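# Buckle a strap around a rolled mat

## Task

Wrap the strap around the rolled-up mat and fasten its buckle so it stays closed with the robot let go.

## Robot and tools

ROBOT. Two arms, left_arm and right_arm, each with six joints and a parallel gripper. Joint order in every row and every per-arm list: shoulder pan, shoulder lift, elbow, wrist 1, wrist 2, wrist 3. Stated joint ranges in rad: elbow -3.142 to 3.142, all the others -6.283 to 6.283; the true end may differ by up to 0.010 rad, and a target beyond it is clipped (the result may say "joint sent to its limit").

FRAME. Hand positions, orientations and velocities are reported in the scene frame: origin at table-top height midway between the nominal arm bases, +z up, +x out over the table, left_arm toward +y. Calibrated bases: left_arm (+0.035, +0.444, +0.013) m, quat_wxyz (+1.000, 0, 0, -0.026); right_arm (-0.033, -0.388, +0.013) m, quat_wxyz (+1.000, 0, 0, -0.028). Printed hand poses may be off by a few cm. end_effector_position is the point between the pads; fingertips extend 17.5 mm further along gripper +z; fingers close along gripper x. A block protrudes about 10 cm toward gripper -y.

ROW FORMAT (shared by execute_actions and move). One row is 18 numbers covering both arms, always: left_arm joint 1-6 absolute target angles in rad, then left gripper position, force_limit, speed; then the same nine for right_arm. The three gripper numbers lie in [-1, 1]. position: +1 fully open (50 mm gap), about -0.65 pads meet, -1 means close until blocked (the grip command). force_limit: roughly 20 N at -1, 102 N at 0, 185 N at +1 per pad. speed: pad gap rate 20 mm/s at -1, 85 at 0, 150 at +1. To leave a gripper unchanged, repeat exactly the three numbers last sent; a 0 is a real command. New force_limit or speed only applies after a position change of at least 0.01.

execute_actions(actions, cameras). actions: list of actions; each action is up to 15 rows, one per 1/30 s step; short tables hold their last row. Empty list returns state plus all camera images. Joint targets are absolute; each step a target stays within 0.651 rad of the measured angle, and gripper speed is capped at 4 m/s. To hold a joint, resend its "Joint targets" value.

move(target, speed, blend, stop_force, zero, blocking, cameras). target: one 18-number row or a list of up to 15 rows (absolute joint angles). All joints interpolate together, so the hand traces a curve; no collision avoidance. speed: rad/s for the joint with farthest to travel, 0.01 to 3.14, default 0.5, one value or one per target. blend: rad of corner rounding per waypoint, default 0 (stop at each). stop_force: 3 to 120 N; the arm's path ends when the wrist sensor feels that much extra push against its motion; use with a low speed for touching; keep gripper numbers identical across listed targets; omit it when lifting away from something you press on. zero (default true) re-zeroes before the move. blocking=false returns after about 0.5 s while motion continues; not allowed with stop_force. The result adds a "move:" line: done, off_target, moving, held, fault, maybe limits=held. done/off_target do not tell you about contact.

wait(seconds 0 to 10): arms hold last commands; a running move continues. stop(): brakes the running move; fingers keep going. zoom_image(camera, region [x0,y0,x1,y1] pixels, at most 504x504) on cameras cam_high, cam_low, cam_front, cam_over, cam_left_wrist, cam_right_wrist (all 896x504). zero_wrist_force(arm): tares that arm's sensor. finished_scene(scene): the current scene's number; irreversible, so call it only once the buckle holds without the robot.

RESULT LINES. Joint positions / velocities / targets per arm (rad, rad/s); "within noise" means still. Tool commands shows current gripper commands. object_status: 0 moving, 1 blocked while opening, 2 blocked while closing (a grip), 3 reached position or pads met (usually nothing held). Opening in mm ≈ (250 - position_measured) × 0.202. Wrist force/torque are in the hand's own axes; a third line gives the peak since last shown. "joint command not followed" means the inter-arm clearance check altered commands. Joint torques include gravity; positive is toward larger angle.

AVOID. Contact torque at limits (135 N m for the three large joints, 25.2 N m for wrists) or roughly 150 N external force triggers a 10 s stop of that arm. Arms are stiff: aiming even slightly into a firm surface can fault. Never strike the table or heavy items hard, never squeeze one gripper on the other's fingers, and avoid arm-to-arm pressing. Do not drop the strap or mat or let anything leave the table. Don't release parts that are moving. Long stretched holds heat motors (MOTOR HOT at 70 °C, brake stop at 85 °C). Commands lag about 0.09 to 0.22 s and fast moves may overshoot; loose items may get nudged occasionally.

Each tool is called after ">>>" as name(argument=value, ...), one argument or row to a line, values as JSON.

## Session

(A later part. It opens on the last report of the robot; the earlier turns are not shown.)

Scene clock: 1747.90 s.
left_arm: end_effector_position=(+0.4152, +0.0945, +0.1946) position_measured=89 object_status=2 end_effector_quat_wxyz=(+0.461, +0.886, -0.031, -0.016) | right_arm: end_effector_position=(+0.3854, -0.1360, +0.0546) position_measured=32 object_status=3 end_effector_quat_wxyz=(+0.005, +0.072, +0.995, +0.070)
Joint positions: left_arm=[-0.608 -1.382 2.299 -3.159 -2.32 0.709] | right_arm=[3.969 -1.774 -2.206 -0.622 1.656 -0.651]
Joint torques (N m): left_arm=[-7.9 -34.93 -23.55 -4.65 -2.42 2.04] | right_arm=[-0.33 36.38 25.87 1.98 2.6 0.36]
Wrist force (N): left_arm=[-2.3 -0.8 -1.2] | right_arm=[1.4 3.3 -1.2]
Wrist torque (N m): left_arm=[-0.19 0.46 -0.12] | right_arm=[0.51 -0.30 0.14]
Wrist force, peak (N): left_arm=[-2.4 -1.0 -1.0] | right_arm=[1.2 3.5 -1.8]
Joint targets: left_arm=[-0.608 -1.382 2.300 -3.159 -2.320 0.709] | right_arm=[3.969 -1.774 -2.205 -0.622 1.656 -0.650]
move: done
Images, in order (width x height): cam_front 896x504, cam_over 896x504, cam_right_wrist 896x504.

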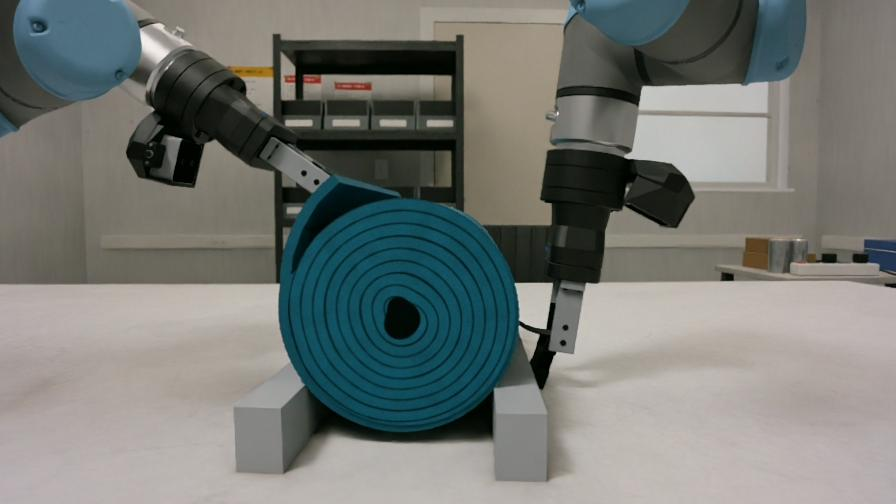

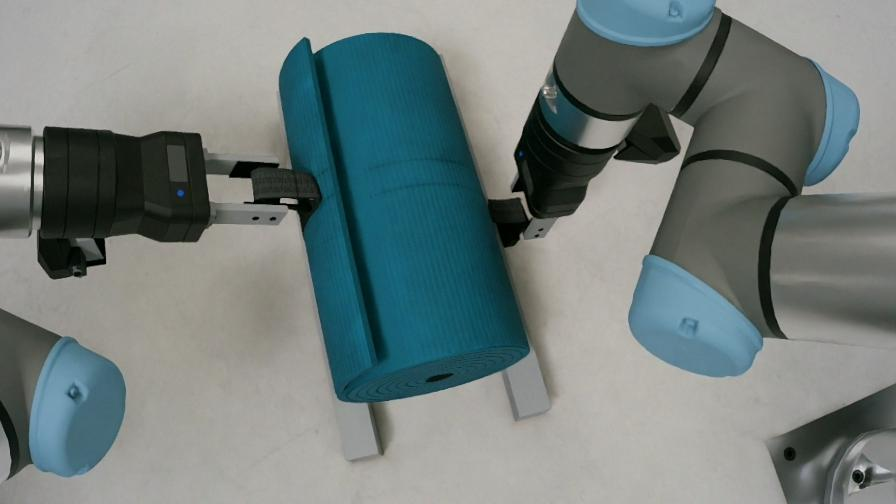

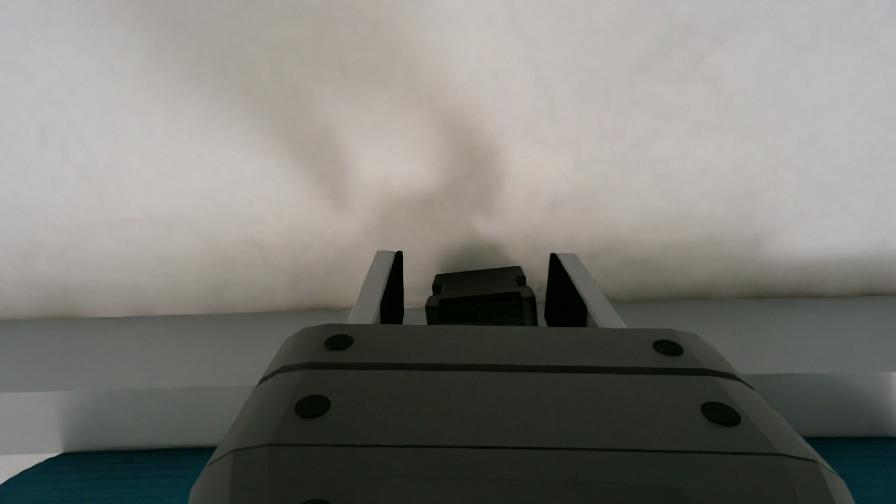

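>>> move(
  target=[
    [-0.6075,-1.3821,2.2995,-3.1591,-2.3198,0.7089,-0.98,0.6,-1,3.9767,-1.7787,-2.1985,-0.6237,1.6550,-0.6435,0.8,-0.4,-1],
  ],
  speed=0.02,
  stop_force=4,
  cameras=["cam_front","cam_right_wrist"],
)

>>> zoom_image(
  camera="cam_front",
  region=[440, 190, 640, 410],
)

>>> zoom_image(
  camera="cam_right_wrist",
  region=[340, 160, 640, 360],
)

Scene clock: 1757.63 s.
left_arm: end_effector_position=(+0.4152, +0.0945, +0.1946) position_measured=89 object_status=2 end_effector_quat_wxyz=(+0.461, +0.886, -0.031, -0.016) | right_arm: end_effector_position=(+0.3857, -0.1311, +0.0547) position_measured=32 object_status=3 end_effector_quat_wxyz=(+0.005, +0.072, +0.995, +0.070)
Joint positions: left_arm=[-0.608 -1.382 2.299 -3.159 -2.32 0.709] | right_arm=[3.977 -1.779 -2.198 -0.624 1.655 -0.643]
Joint torques (N m): left_arm=[-6.92 -35.49 -23.51 -4.67 -2.45 2.05] | right_arm=[-7.09 36.58 8.04 3.93 -1.42 -0.77]
Wrist force (N): left_arm=[-2.3 -1.0 -1.0] | right_arm=[1.5 3.3 -1.2]
Wrist torque (N m): left_arm=[-0.19 0.44 -0.12] | right_arm=[0.51 -0.31 0.05]
Wrist force, peak (N): left_arm=[-2.4 -0.7 -1.2] | right_arm=[1.5 3.6 -1.1]
Joint targets: left_arm=[-0.608 -1.382 2.300 -3.159 -2.320 0.709] | right_arm=[3.977 -1.779 -2.198 -0.624 1.655 -0.643]
move: done
Images, in order (width x height): cam_front 896x504, cam_right_wrist 896x504.

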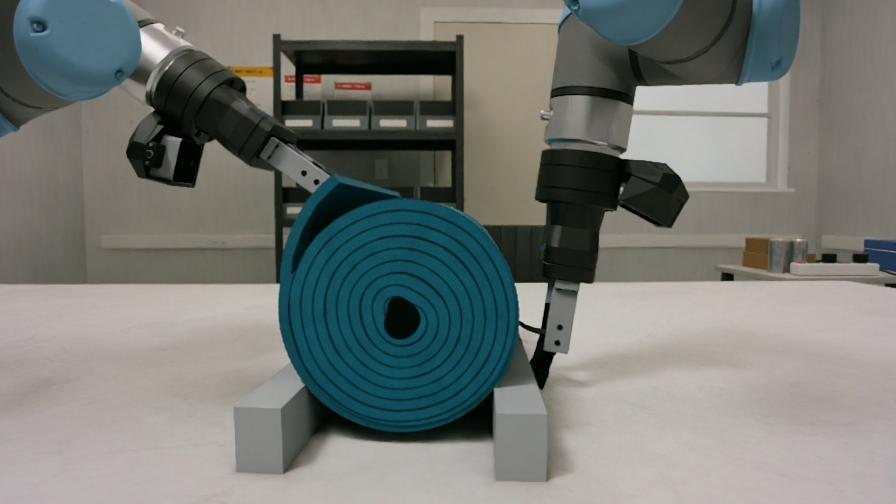

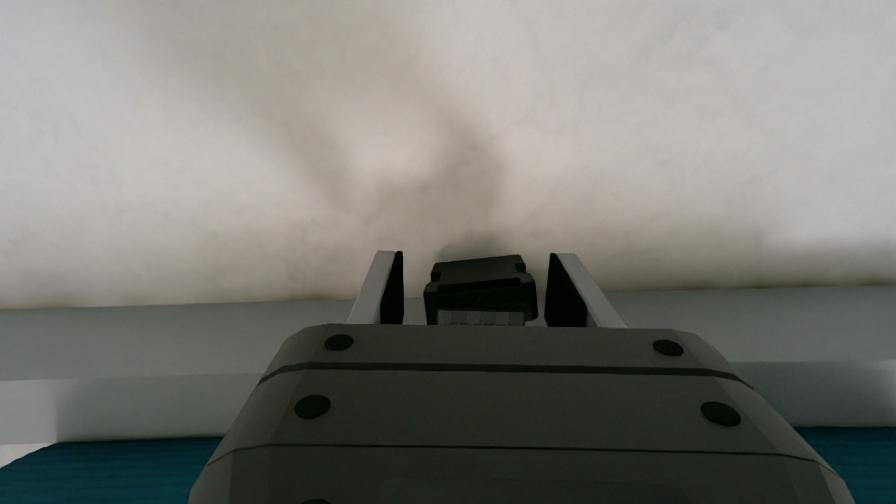

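Scaled by 2.291.

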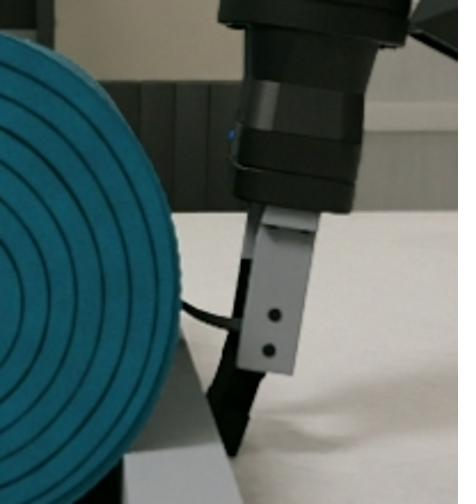

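Scaled by 1.680.

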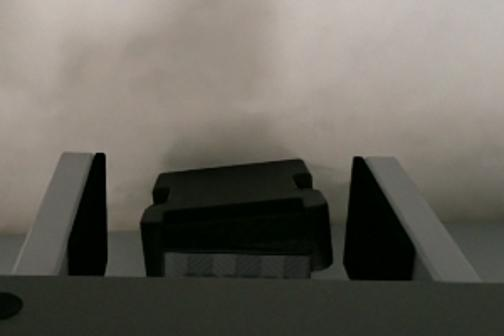

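>>> execute_actions(
  actions=[
    [[-0.6075,-1.3821,2.2995,-3.1591,-2.3198,0.7089,-0.98,0.6,-1,3.9767,-1.7787,-2.1985,-0.6237,1.6550,-0.6435,-1,0.0,-1]],
    [[-0.6075,-1.3821,2.2995,-3.1591,-2.3198,0.7089,-0.98,0.6,-1,3.9767,-1.7787,-2.1985,-0.6237,1.6550,-0.6435,-1,0.0,-1]],
  ],
  cameras=["cam_right_wrist"],
)

>>> zoom_image(
  camera="cam_right_wrist",
  region=[340, 160, 640, 360],
)

Scene clock: 1763.23 s.
left_arm: end_effector_position=(+0.4152, +0.0945, +0.1946) position_measured=89 object_status=2 end_effector_quat_wxyz=(+0.461, +0.886, -0.031, -0.016) | right_arm: end_effector_position=(+0.3857, -0.1311, +0.0547) position_measured=89 object_status=2 end_effector_quat_wxyz=(+0.005, +0.072, +0.995, +0.070)
Joint positions: left_arm=[-0.608 -1.382 2.299 -3.159 -2.32 0.709] | right_arm=[3.977 -1.779 -2.199 -0.624 1.655 -0.644]
Joint torques (N m): left_arm=[-7.08 -35.68 -22.89 -4.62 -2.38 2.03] | right_arm=[-6.95 36.38 7.76 4.58 2.15 -0.86]
Wrist force (N): left_arm=[-2.0 -0.8 -1.0] | right_arm=[1.4 3.5 -1.0]
Wrist torque (N m): left_arm=[-0.16 0.41 -0.12] | right_arm=[0.54 -0.29 0.06]
Wrist force, peak (N): left_arm=[-2.4 -1.0 -1.0] | right_arm=[1.7 3.5 -1.1]
Joint targets: left_arm=[-0.608 -1.382 2.300 -3.159 -2.320 0.709] | right_arm=[3.977 -1.779 -2.198 -0.624 1.655 -0.643]
Images, in order (width x height): cam_right_wrist 896x504.

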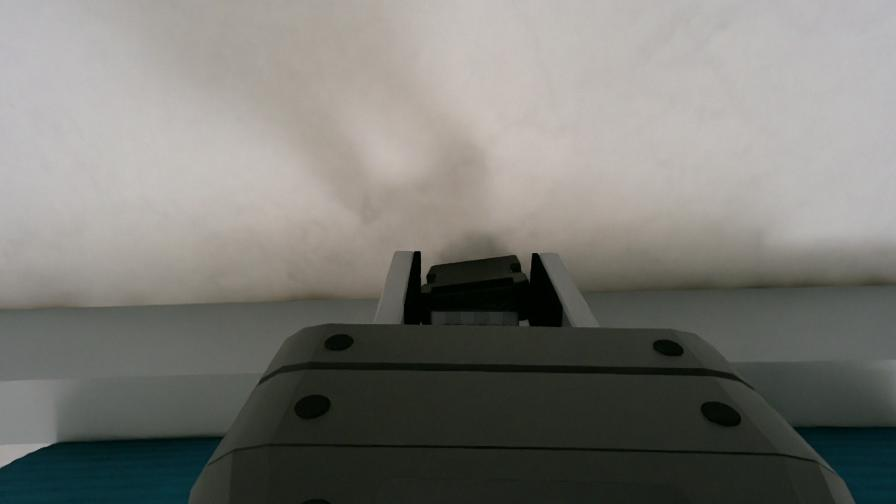

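Scaled by 1.680.

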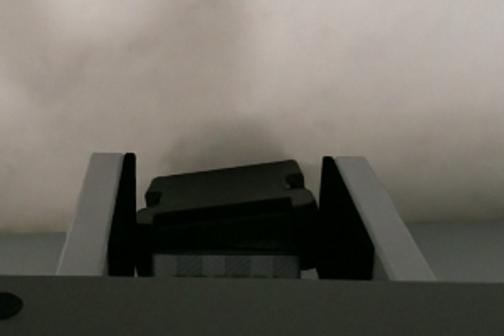

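>>> move(
  target=[
    [-0.6075,-1.3821,2.2995,-3.1591,-2.3198,0.7089,-0.98,0.6,-1,3.9589,-1.6410,-2.1355,-0.7703,1.6997,-0.6553,-1,0.0,-1],
    [-0.6075,-1.3821,2.2995,-3.1591,-2.3198,0.7089,-0.98,0.6,-1,3.8585,-1.6088,-2.2171,-0.4192,1.9801,-0.6679,-1,0.0,-1],
  ],
  speed=0.12,
  blend=0.04,
  stop_force=30,
  cameras=["cam_front","cam_right_wrist","cam_left_wrist","cam_over"],
)

Scene clock: 1783.57 s.
left_arm: end_effector_position=(+0.4152, +0.0945, +0.1946) position_measured=89 object_status=2 end_effector_quat_wxyz=(+0.461, +0.886, -0.031, -0.016) | right_arm: end_effector_position=(+0.3928, -0.0950, +0.1847) position_measured=89 object_status=2 end_effector_quat_wxyz=(+0.022, +0.069, +0.951, +0.300)
Joint positions: left_arm=[-0.608 -1.382 2.3 -3.159 -2.32 0.709] | right_arm=[3.858 -1.609 -2.217 -0.419 1.98 -0.668]
Joint torques (N m): left_arm=[-7.5 -35.41 -22.83 -4.76 -2.51 1.96] | right_arm=[9.34 16.26 36.28 7.58 0.2 0.79]
Wrist force (N): left_arm=[-1.6 -12.4 -1.6] | right_arm=[0.3 -10.1 1.8]
Wrist torque (N m): left_arm=[0.09 0.40 -0.09] | right_arm=[0.48 -0.09 -0.13]
Wrist force, peak (N): left_arm=[-1.9 -13.0 -2.1] | right_arm=[0.3 -10.8 2.1]
Joint targets: left_arm=[-0.608 -1.382 2.300 -3.159 -2.320 0.709] | right_arm=[3.859 -1.609 -2.217 -0.419 1.980 -0.668]
move: done
Images, in order (width x height): cam_front 896x504, cam_over 896x504, cam_left_wrist 896x504, cam_right_wrist 896x504.

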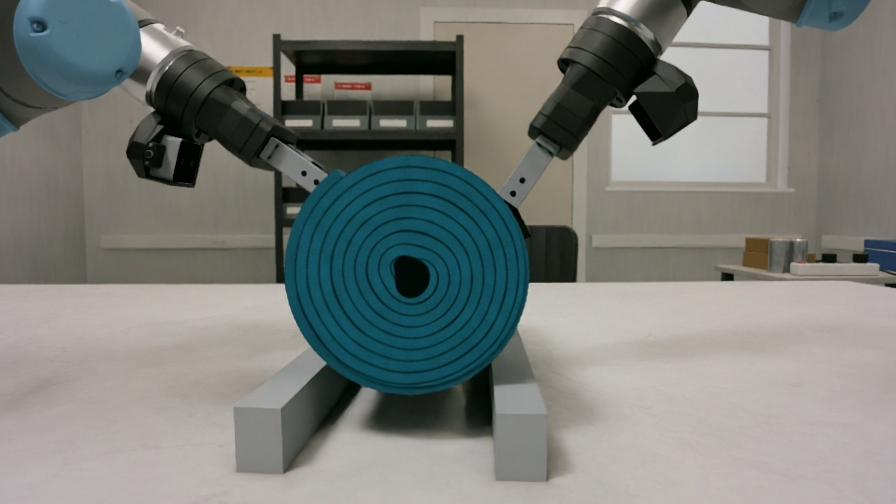

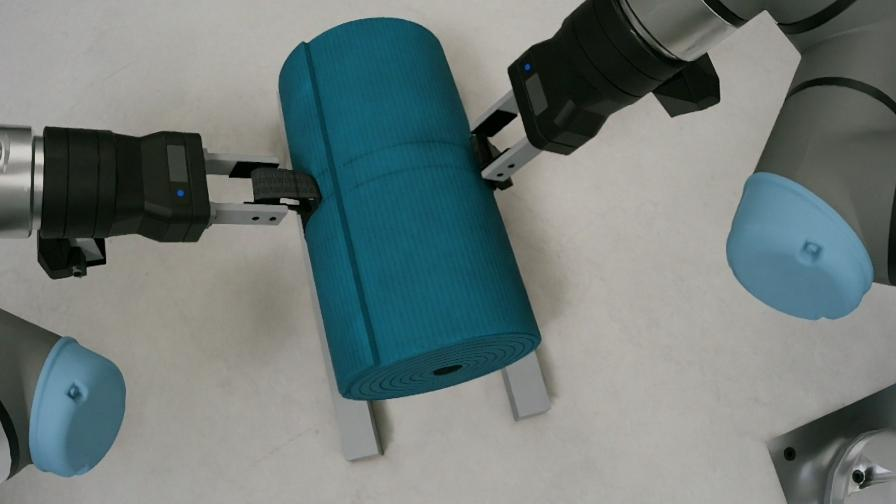

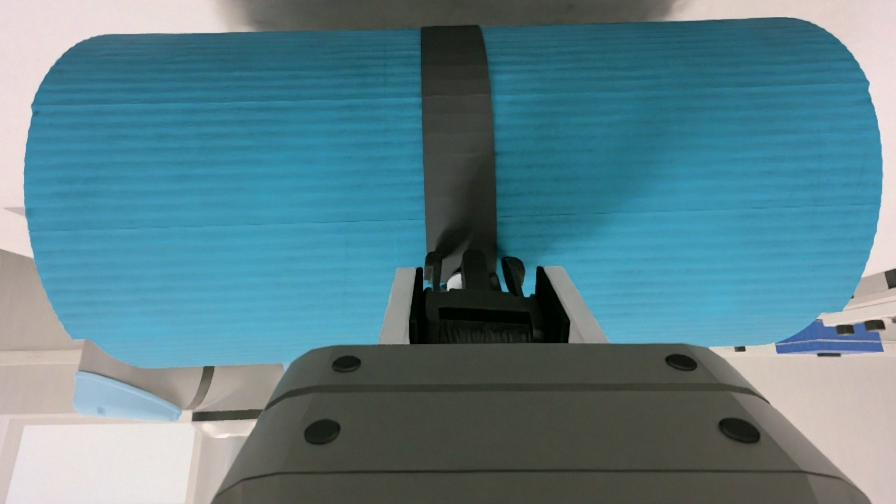

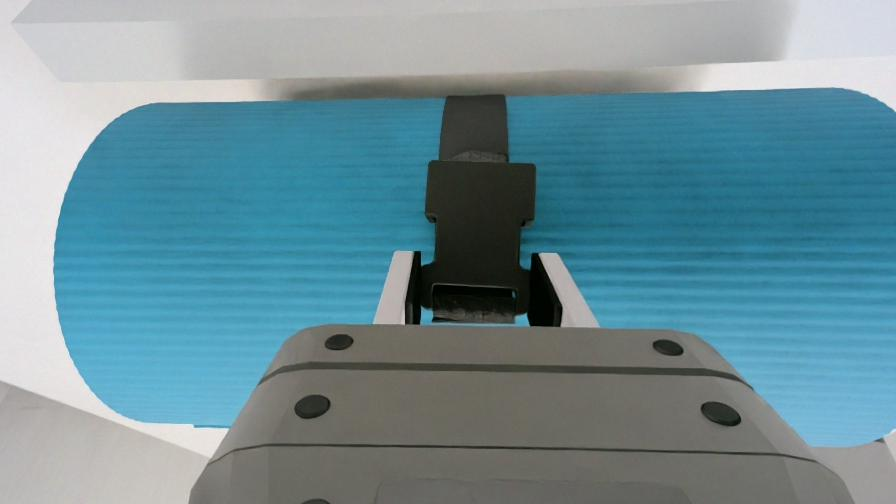

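>>> move(
  target=[
    [-0.7511,-1.5169,2.1913,-2.5476,-1.8902,0.7888,-0.98,0.6,-1,3.8276,-1.6770,-2.2601,-0.1654,2.1013,-0.6267,-1,0.0,-1],
  ],
  speed=0.1,
  stop_force=35,
  cameras=["cam_front","cam_right_wrist","cam_left_wrist","cam_over"],
)

Scene clock: 1804.07 s.
left_arm: end_effector_position=(+0.4183, +0.1216, +0.1495) position_measured=89 object_status=2 end_effector_quat_wxyz=(+0.216, +0.976, -0.034, -0.008) | right_arm: end_effector_position=(+0.3958, -0.0780, +0.1916) position_measured=89 object_status=2 end_effector_quat_wxyz=(+0.028, +0.067, +0.921, +0.382)
Joint positions: left_arm=[-0.751 -1.517 2.191 -2.548 -1.89 0.789] | right_arm=[3.828 -1.677 -2.26 -0.165 2.101 -0.627]
Joint torques (N m): left_arm=[3.95 -13.83 -8.05 -3.1 -4.92 -2.44] | right_arm=[8.49 34.33 28.87 3.69 -1.11 -0.79]
Wrist force (N): left_arm=[11.6 -0.8 -4.5] | right_arm=[1.3 -4.2 -4.3]
Wrist torque (N m): left_arm=[0.01 0.82 -0.16] | right_arm=[0.53 0.14 -0.25]
Wrist force, peak (N): left_arm=[22.0 1.4 -16.1] | right_arm=[0.2 -12.4 -0.1]
Joint targets: left_arm=[-0.751 -1.517 2.191 -2.548 -1.890 0.789] | right_arm=[3.828 -1.677 -2.260 -0.165 2.101 -0.627]
move: done
Images, in order (width x height): cam_front 896x504, cam_over 896x504, cam_left_wrist 896x504, cam_right_wrist 896x504.

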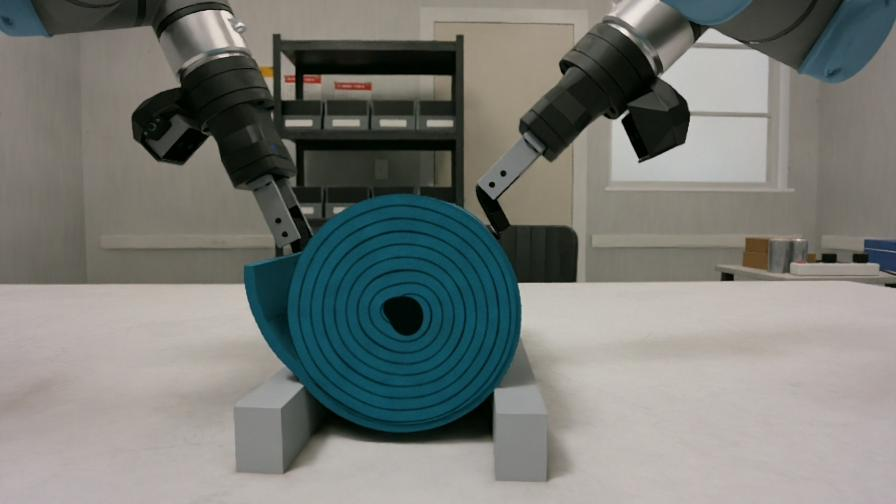

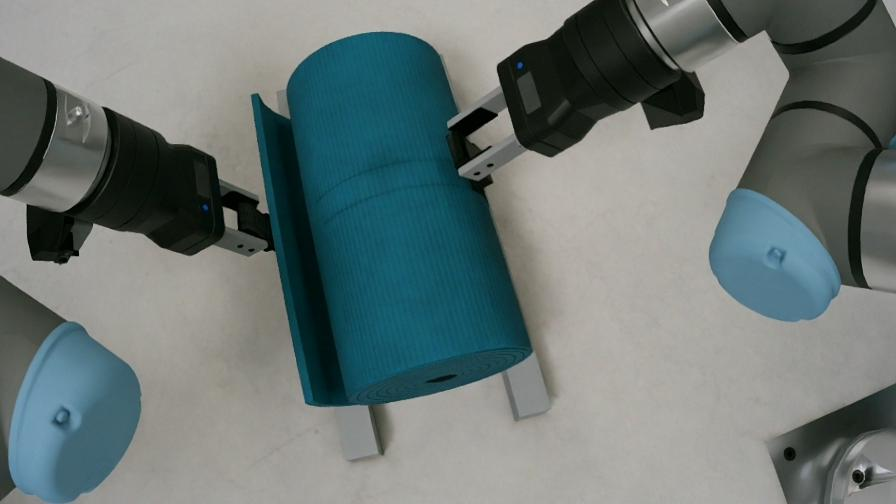

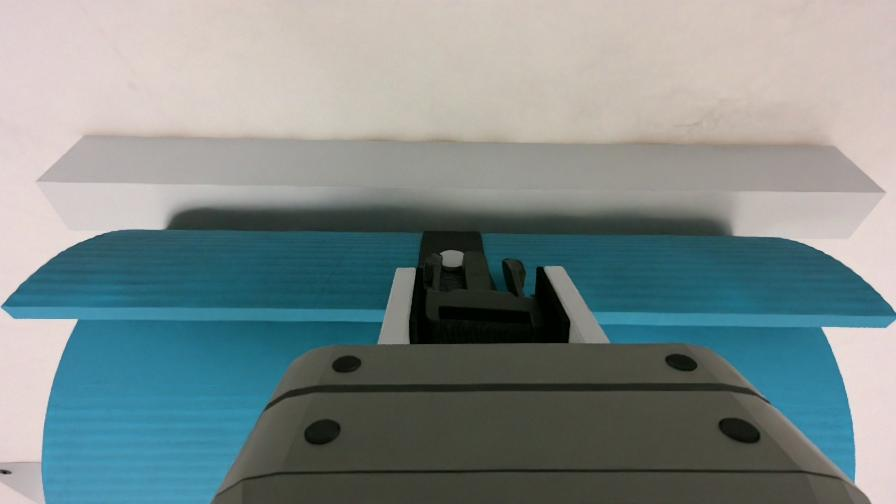

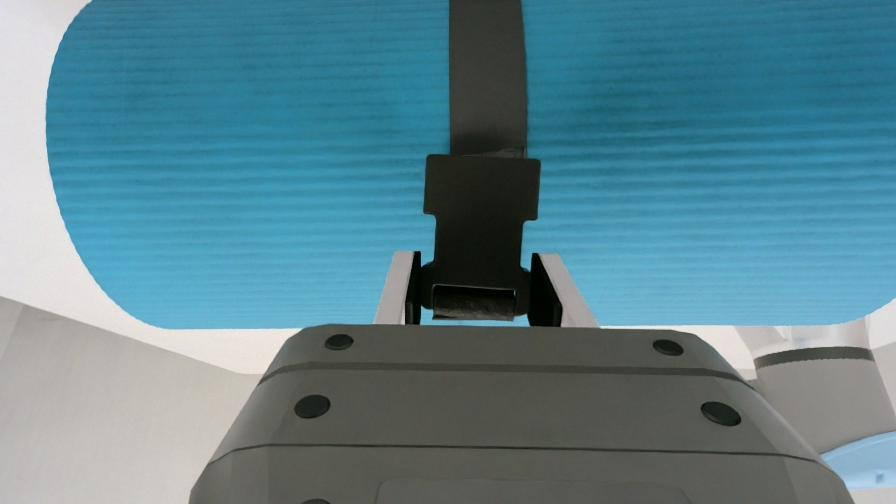

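>>> execute_actions(
  actions=[
    [[-0.7511,-1.5169,2.1913,-2.5476,-1.8902,0.7888,-0.98,0.6,-1,3.8276,-1.6770,-2.2601,-0.1654,2.1013,-0.6267,0.8,0.0,-1]],
    [[-0.7511,-1.5169,2.1913,-2.5476,-1.8902,0.7888,-0.98,0.6,-1,3.8276,-1.6770,-2.2601,-0.1654,2.1013,-0.6267,0.8,0.0,-1]],
  ],
  cameras=["cam_right_wrist","cam_front"],
)

>>> zoom_image(
  camera="cam_front",
  region=[400, 130, 600, 290],
)

Scene clock: 1837.30 s.
left_arm: end_effector_position=(+0.4183, +0.1216, +0.1495) position_measured=89 object_status=2 end_effector_quat_wxyz=(+0.216, +0.976, -0.034, -0.008) | right_arm: end_effector_position=(+0.3958, -0.0779, +0.1916) position_measured=32 object_status=3 end_effector_quat_wxyz=(+0.028, +0.067, +0.921, +0.382)
Joint positions: left_arm=[-0.751 -1.517 2.191 -2.548 -1.89 0.789] | right_arm=[3.828 -1.677 -2.26 -0.165 2.101 -0.627]
Joint torques (N m): left_arm=[3.8 -17.19 -11.03 -2.87 -3.14 -2.25] | right_arm=[-3.62 26.52 15.24 4.72 -0.93 -0.74]
Wrist force (N): left_arm=[10.7 -0.7 -4.5] | right_arm=[-0.1 2.2 -0.7]
Wrist torque (N m): left_arm=[0.03 0.81 -0.16] | right_arm=[0.37 0.10 -0.28]
Wrist force, peak (N): left_arm=[11.9 -0.6 -5.1] | right_arm=[1.3 -4.6 -4.5]
Joint targets: left_arm=[-0.751 -1.517 2.191 -2.548 -1.890 0.789] | right_arm=[3.828 -1.677 -2.260 -0.165 2.101 -0.627]
Images, in order (width x height): cam_front 896x504, cam_right_wrist 896x504.

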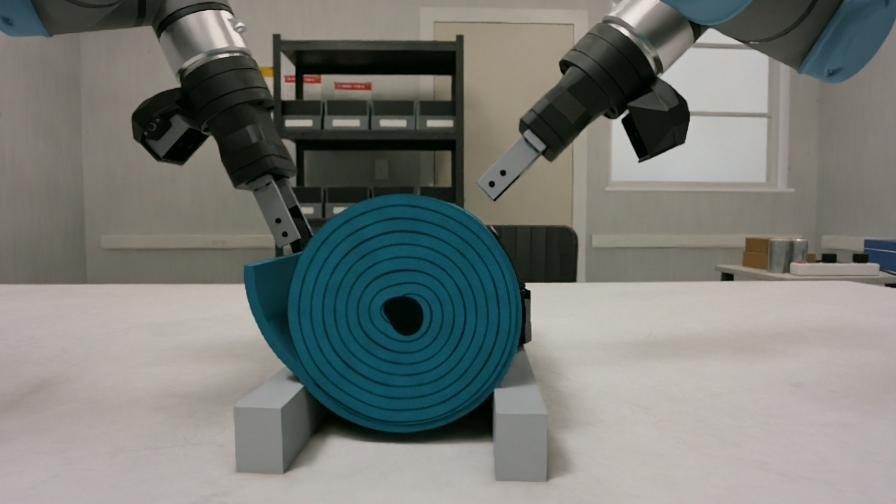

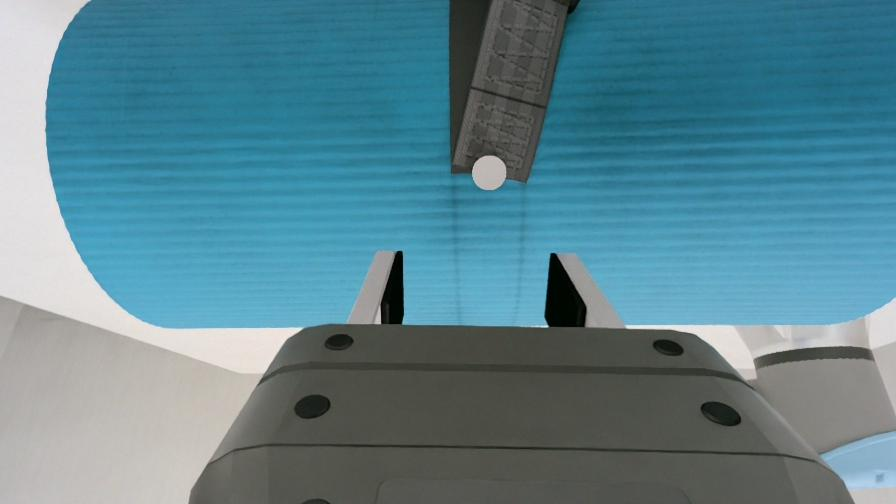

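Scaled by 2.520.

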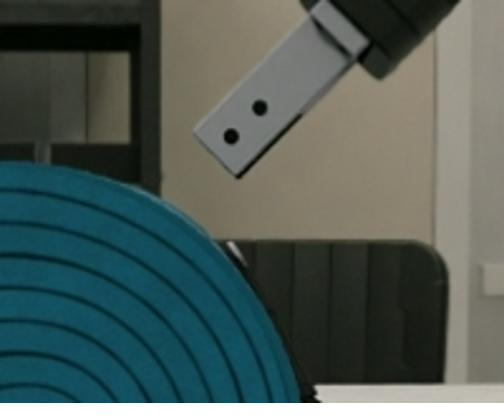

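>>> move(
  target=[
    [-0.8881,-1.3913,2.1130,-2.3995,-1.6606,0.6963,-0.98,0.6,-1,3.8276,-1.6770,-2.2601,-0.1654,2.1013,-0.6267,0.8,0.0,-1],
    [-0.8881,-1.3913,2.1130,-2.3995,-1.6606,0.6963,0.8,0.6,-1,3.8276,-1.6770,-2.2601,-0.1654,2.1013,-0.6267,0.8,0.0,-1],
    [-0.8881,-1.3913,2.1130,-2.3995,-1.6606,0.6963,0.8,0.6,-1,3.8276,-1.6770,-2.2601,-0.1654,2.1013,-0.6267,0.8,0.0,-1],
  ],
  speed=0.2,
  cameras=["cam_left_wrist","cam_front","cam_over"],
)

Scene clock: 1878.57 s.
left_arm: end_effector_position=(+0.4173, +0.1072, +0.0883) position_measured=32 object_status=3 end_effector_quat_wxyz=(+0.070, +0.997, -0.035, -0.002) | right_arm: end_effector_position=(+0.3958, -0.0779, +0.1916) position_measured=32 object_status=3 end_effector_quat_wxyz=(+0.028, +0.067, +0.921, +0.382)
Joint positions: left_arm=[-0.888 -1.391 2.113 -2.4 -1.661 0.696] | right_arm=[3.828 -1.677 -2.26 -0.165 2.101 -0.627]
Joint torques (N m): left_arm=[9.39 -39.72 -12.74 -5.1 1.39 2.42] | right_arm=[-6.13 14.22 11.48 5.07 -0.84 -0.64]
Wrist force (N): left_arm=[-1.9 0.5 -0.4] | right_arm=[0.0 2.2 -0.7]
Wrist torque (N m): left_arm=[0.12 0.28 -0.02] | right_arm=[0.38 0.09 -0.28]
Wrist force, peak (N): left_arm=[18.5 -8.7 -30.0] | right_arm=[-0.2 2.5 -0.8]
Joint targets: left_arm=[-0.888 -1.391 2.113 -2.400 -1.661 0.696] | right_arm=[3.828 -1.677 -2.260 -0.165 2.101 -0.627]
move: done
Images, in order (width x height): cam_front 896x504, cam_over 896x504, cam_left_wrist 896x504.

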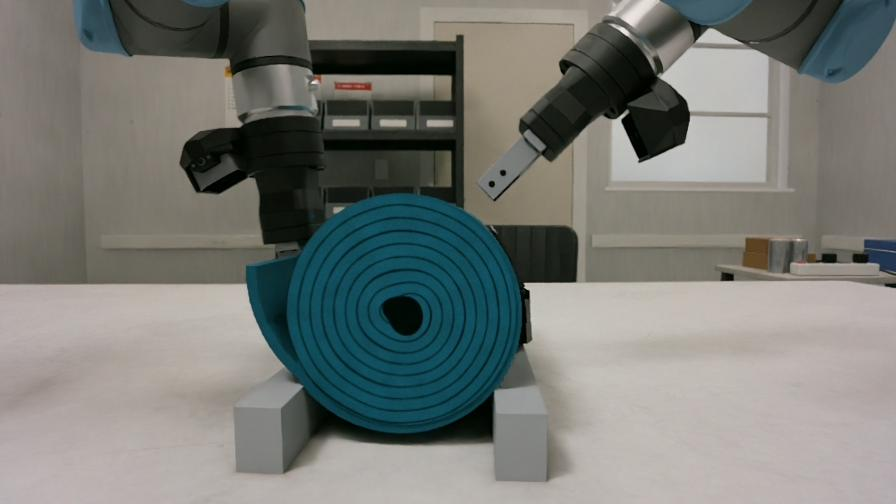

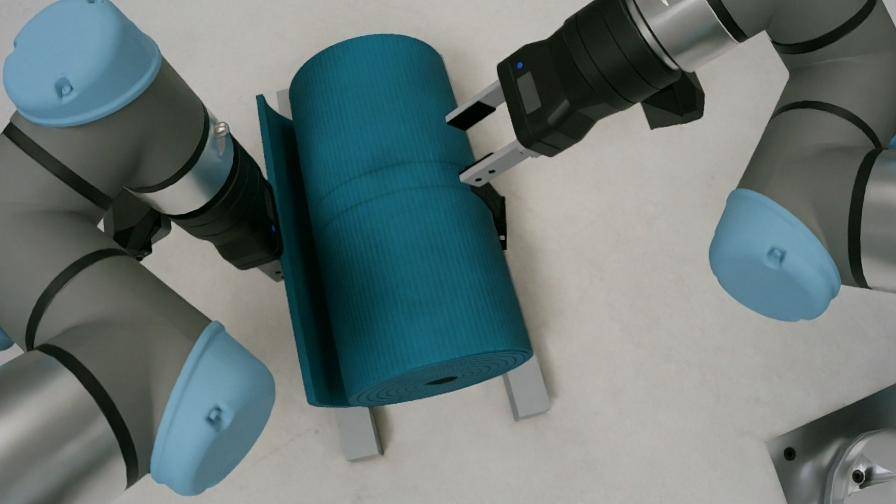

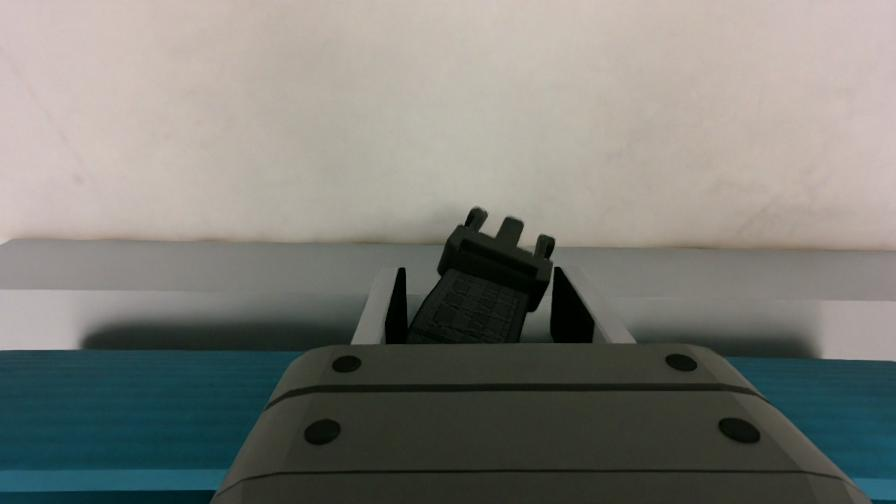

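>>> move(
  target=[
    [-0.8656,-1.5737,1.9785,-2.0805,-1.6629,0.7183,0.8,0.6,-1,3.8276,-1.6770,-2.2601,-0.1654,2.1013,-0.6267,0.8,0.0,-1],
  ],
  speed=0.15,
  stop_force=12,
  cameras=["cam_left_wrist","cam_low","cam_over"],
)

>>> zoom_image(
  camera="cam_low",
  region=[440, 160, 650, 310],
)

Scene clock: 1886.50 s.
left_arm: end_effector_position=(+0.4172, +0.1247, +0.1996) position_measured=32 object_status=3 end_effector_quat_wxyz=(+0.070, +0.997, -0.035, -0.002) | right_arm: end_effector_position=(+0.3958, -0.0779, +0.1916) position_measured=32 object_status=3 end_effector_quat_wxyz=(+0.028, +0.067, +0.921, +0.382)
Joint positions: left_arm=[-0.866 -1.574 1.979 -2.081 -1.663 0.718] | right_arm=[3.828 -1.677 -2.26 -0.165 2.101 -0.627]
Joint torques (N m): left_arm=[-5.25 -17.23 -16.89 -4.44 -0.93 -2.23] | right_arm=[-5.98 13.7 11.66 5.02 -0.66 -0.38]
Wrist force (N): left_arm=[-1.6 0.4 -0.4] | right_arm=[-0.1 2.3 -0.8]
Wrist torque (N m): left_arm=[0.11 0.25 -0.11] | right_arm=[0.38 0.10 -0.29]
Wrist force, peak (N): left_arm=[-2.2 0.6 -0.5] | right_arm=[0.0 2.5 -0.6]
Joint targets: left_arm=[-0.866 -1.574 1.978 -2.080 -1.663 0.718] | right_arm=[3.828 -1.677 -2.260 -0.165 2.101 -0.627]
move: done
Images, in order (width x height): cam_low 896x504, cam_over 896x504, cam_left_wrist 896x504.

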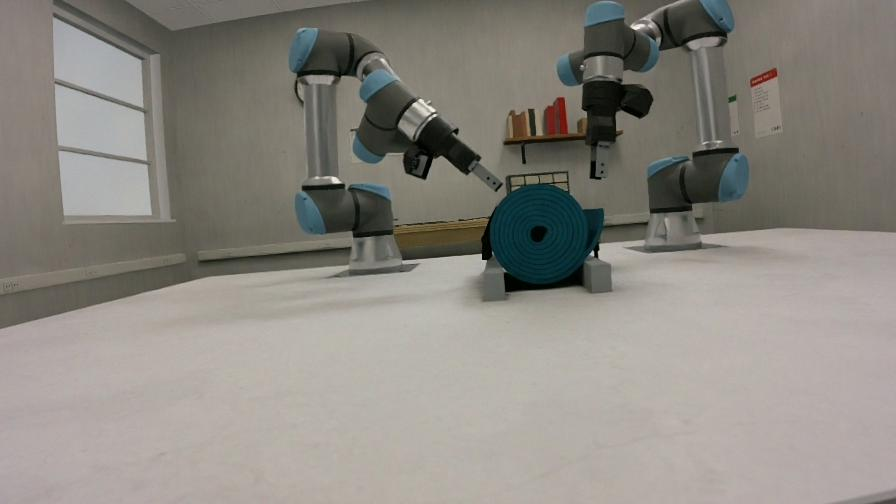

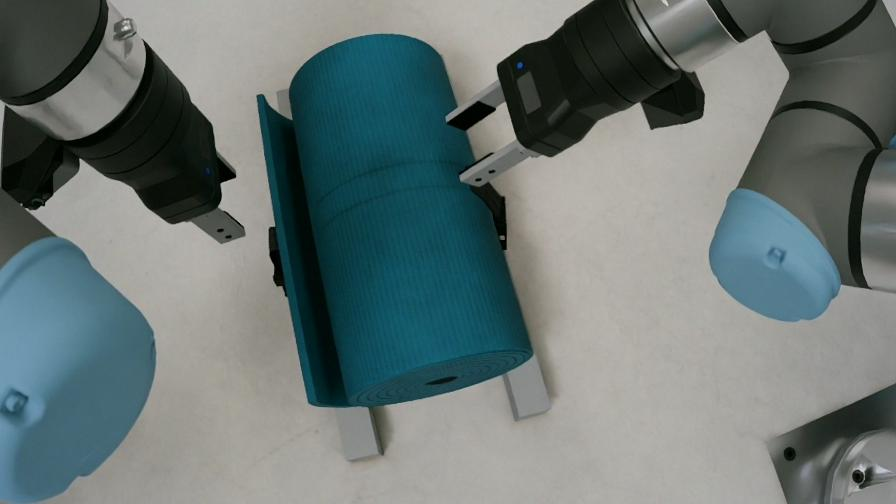

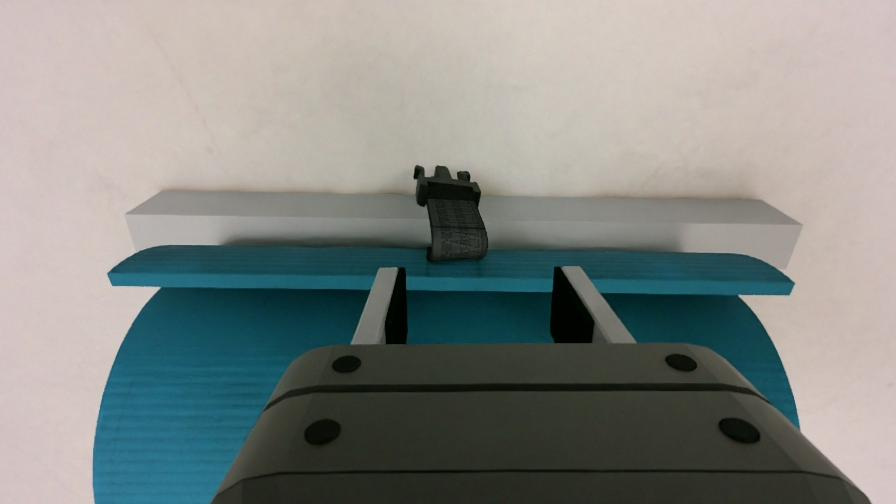

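Scaled by 2.400.

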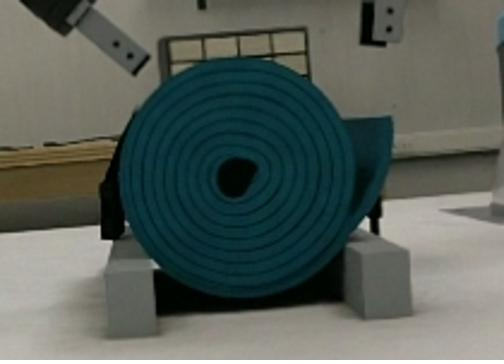

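>>> move(
  target=[
    [-0.5586,-1.6230,2.2850,-2.6403,-2.1545,0.9060,0.8,0.6,-1,3.8276,-1.6770,-2.2601,-0.1654,2.1013,-0.6267,0.8,0.0,-1],
    [-0.4537,-0.9367,2.4086,-3.7783,-2.5349,0.7369,0.8,0.6,-1,3.8276,-1.6770,-2.2601,-0.1654,2.1013,-0.6267,0.8,0.0,-1],
  ],
  speed=0.4,
  blend=0.05,
  cameras=["cam_left_wrist","cam_front","cam_over"],
)

Scene clock: 1912.57 s.
left_arm: end_effector_position=(+0.4023, +0.1495, +0.0846) position_measured=32 object_status=3 end_effector_quat_wxyz=(+0.537, +0.843, -0.029, -0.019) | right_arm: end_effector_position=(+0.3958, -0.0779, +0.1916) position_measured=32 object_status=3 end_effector_quat_wxyz=(+0.028, +0.067, +0.921, +0.382)
Joint positions: left_arm=[-0.454 -0.937 2.409 -3.778 -2.535 0.737] | right_arm=[3.828 -1.677 -2.26 -0.165 2.101 -0.627]
Joint torques (N m): left_arm=[-7.71 -33.73 -12.37 -4.07 -0.31 2.5] | right_arm=[-5.95 14.49 11.61 5.03 -0.45 -0.45]
Wrist force (N): left_arm=[-2.0 -1.8 0.7] | right_arm=[0.0 2.0 -0.7]
Wrist torque (N m): left_arm=[-0.24 0.48 -0.16] | right_arm=[0.34 0.09 -0.28]
Wrist force, peak (N): left_arm=[-2.6 -2.6 0.6] | right_arm=[0.0 2.6 -0.7]
Joint targets: left_arm=[-0.454 -0.937 2.409 -3.778 -2.535 0.737] | right_arm=[3.828 -1.677 -2.260 -0.165 2.101 -0.627]
move: done
Images, in order (width x height): cam_front 896x504, cam_over 896x504, cam_left_wrist 896x504.

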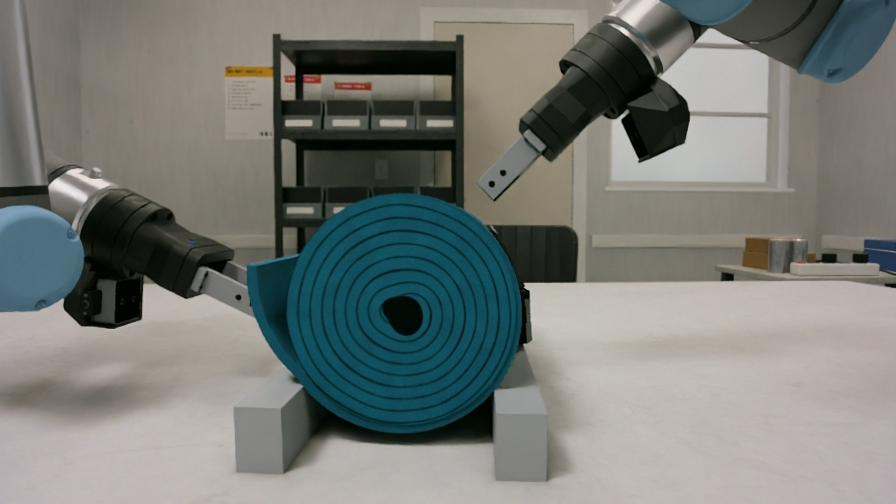

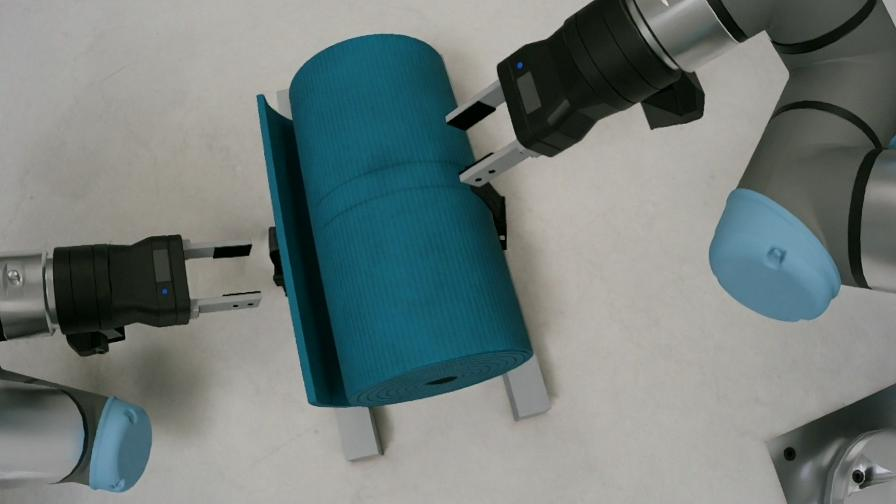

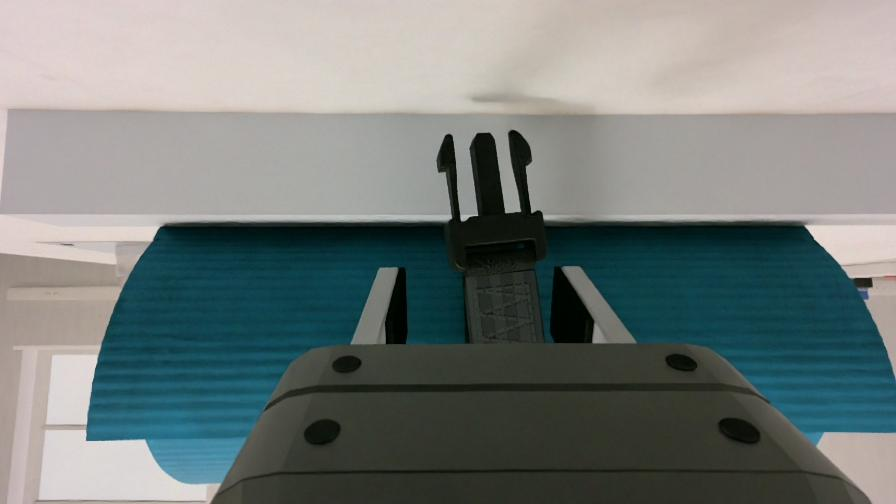

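>>> move(
  target=[
    [-0.5175,-0.8511,2.3623,-3.8807,-2.4907,0.6591,0.8,0.6,-1,3.8276,-1.6770,-2.2601,-0.1654,2.1013,-0.6267,0.8,0.0,-1],
  ],
  speed=0.05,
  stop_force=5,
  cameras=["cam_left_wrist","cam_front","cam_over"],
)

Scene clock: 1928.77 s.
left_arm: end_effector_position=(+0.4049, +0.1205, +0.0652) position_measured=32 object_status=3 end_effector_quat_wxyz=(+0.537, +0.843, -0.029, -0.019) | right_arm: end_effector_position=(+0.3958, -0.0779, +0.1916) position_measured=32 object_status=3 end_effector_quat_wxyz=(+0.028, +0.067, +0.921, +0.382)
Joint positions: left_arm=[-0.518 -0.851 2.362 -3.881 -2.491 0.659] | right_arm=[3.828 -1.677 -2.26 -0.165 2.101 -0.627]
Joint torques (N m): left_arm=[9.28 -45.6 1.61 -0.79 -3 2.38] | right_arm=[-6.67 14.12 11.42 4.96 -0.17 -0.3]
Wrist force (N): left_arm=[-1.8 -1.7 0.7] | right_arm=[0.0 2.3 -0.7]
Wrist torque (N m): left_arm=[-0.21 0.45 -0.15] | right_arm=[0.39 0.07 -0.29]
Wrist force, peak (N): left_arm=[-2.1 -2.0 0.5] | right_arm=[0.0 2.4 -0.9]
Joint targets: left_arm=[-0.517 -0.851 2.362 -3.881 -2.491 0.659] | right_arm=[3.828 -1.677 -2.260 -0.165 2.101 -0.627]
move: done
Images, in order (width x height): cam_front 896x504, cam_over 896x504, cam_left_wrist 896x504.

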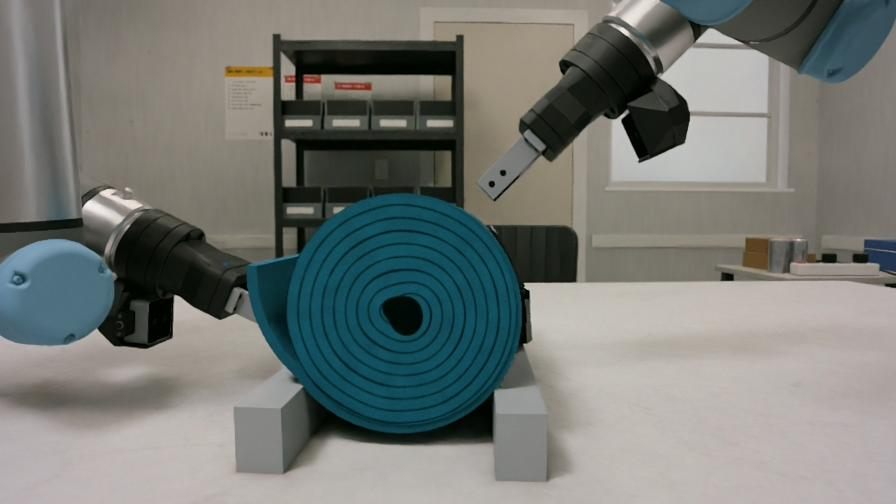

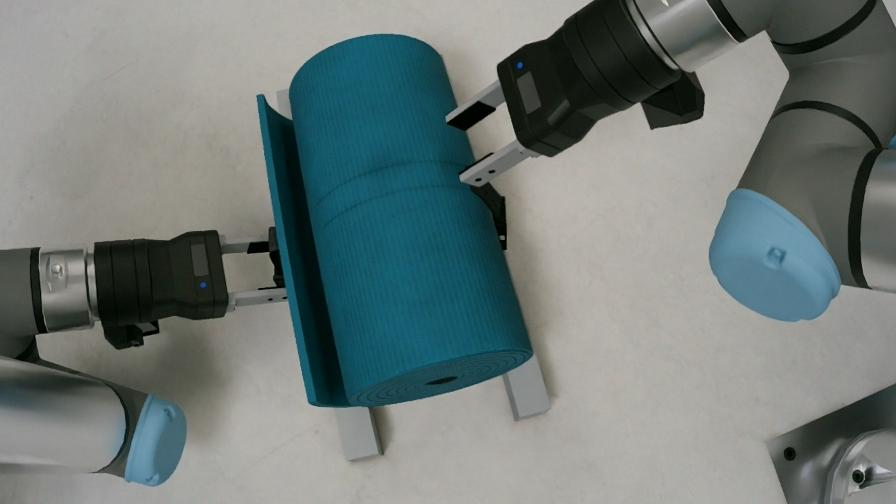

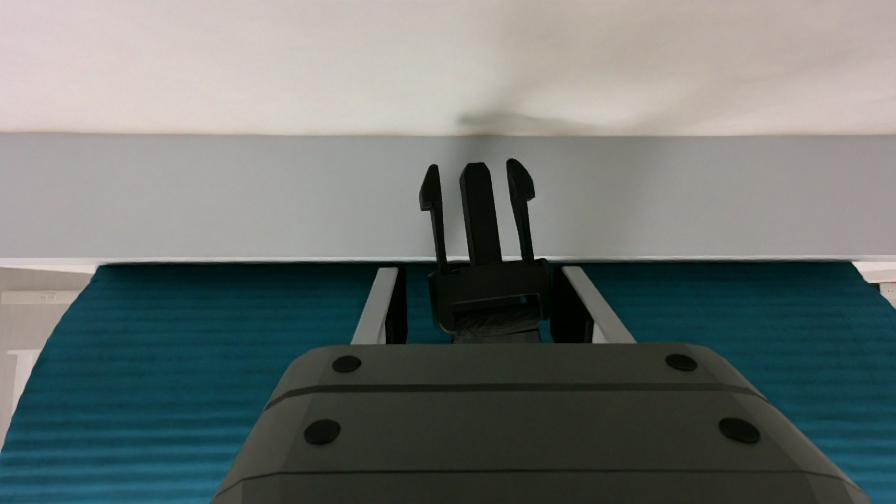

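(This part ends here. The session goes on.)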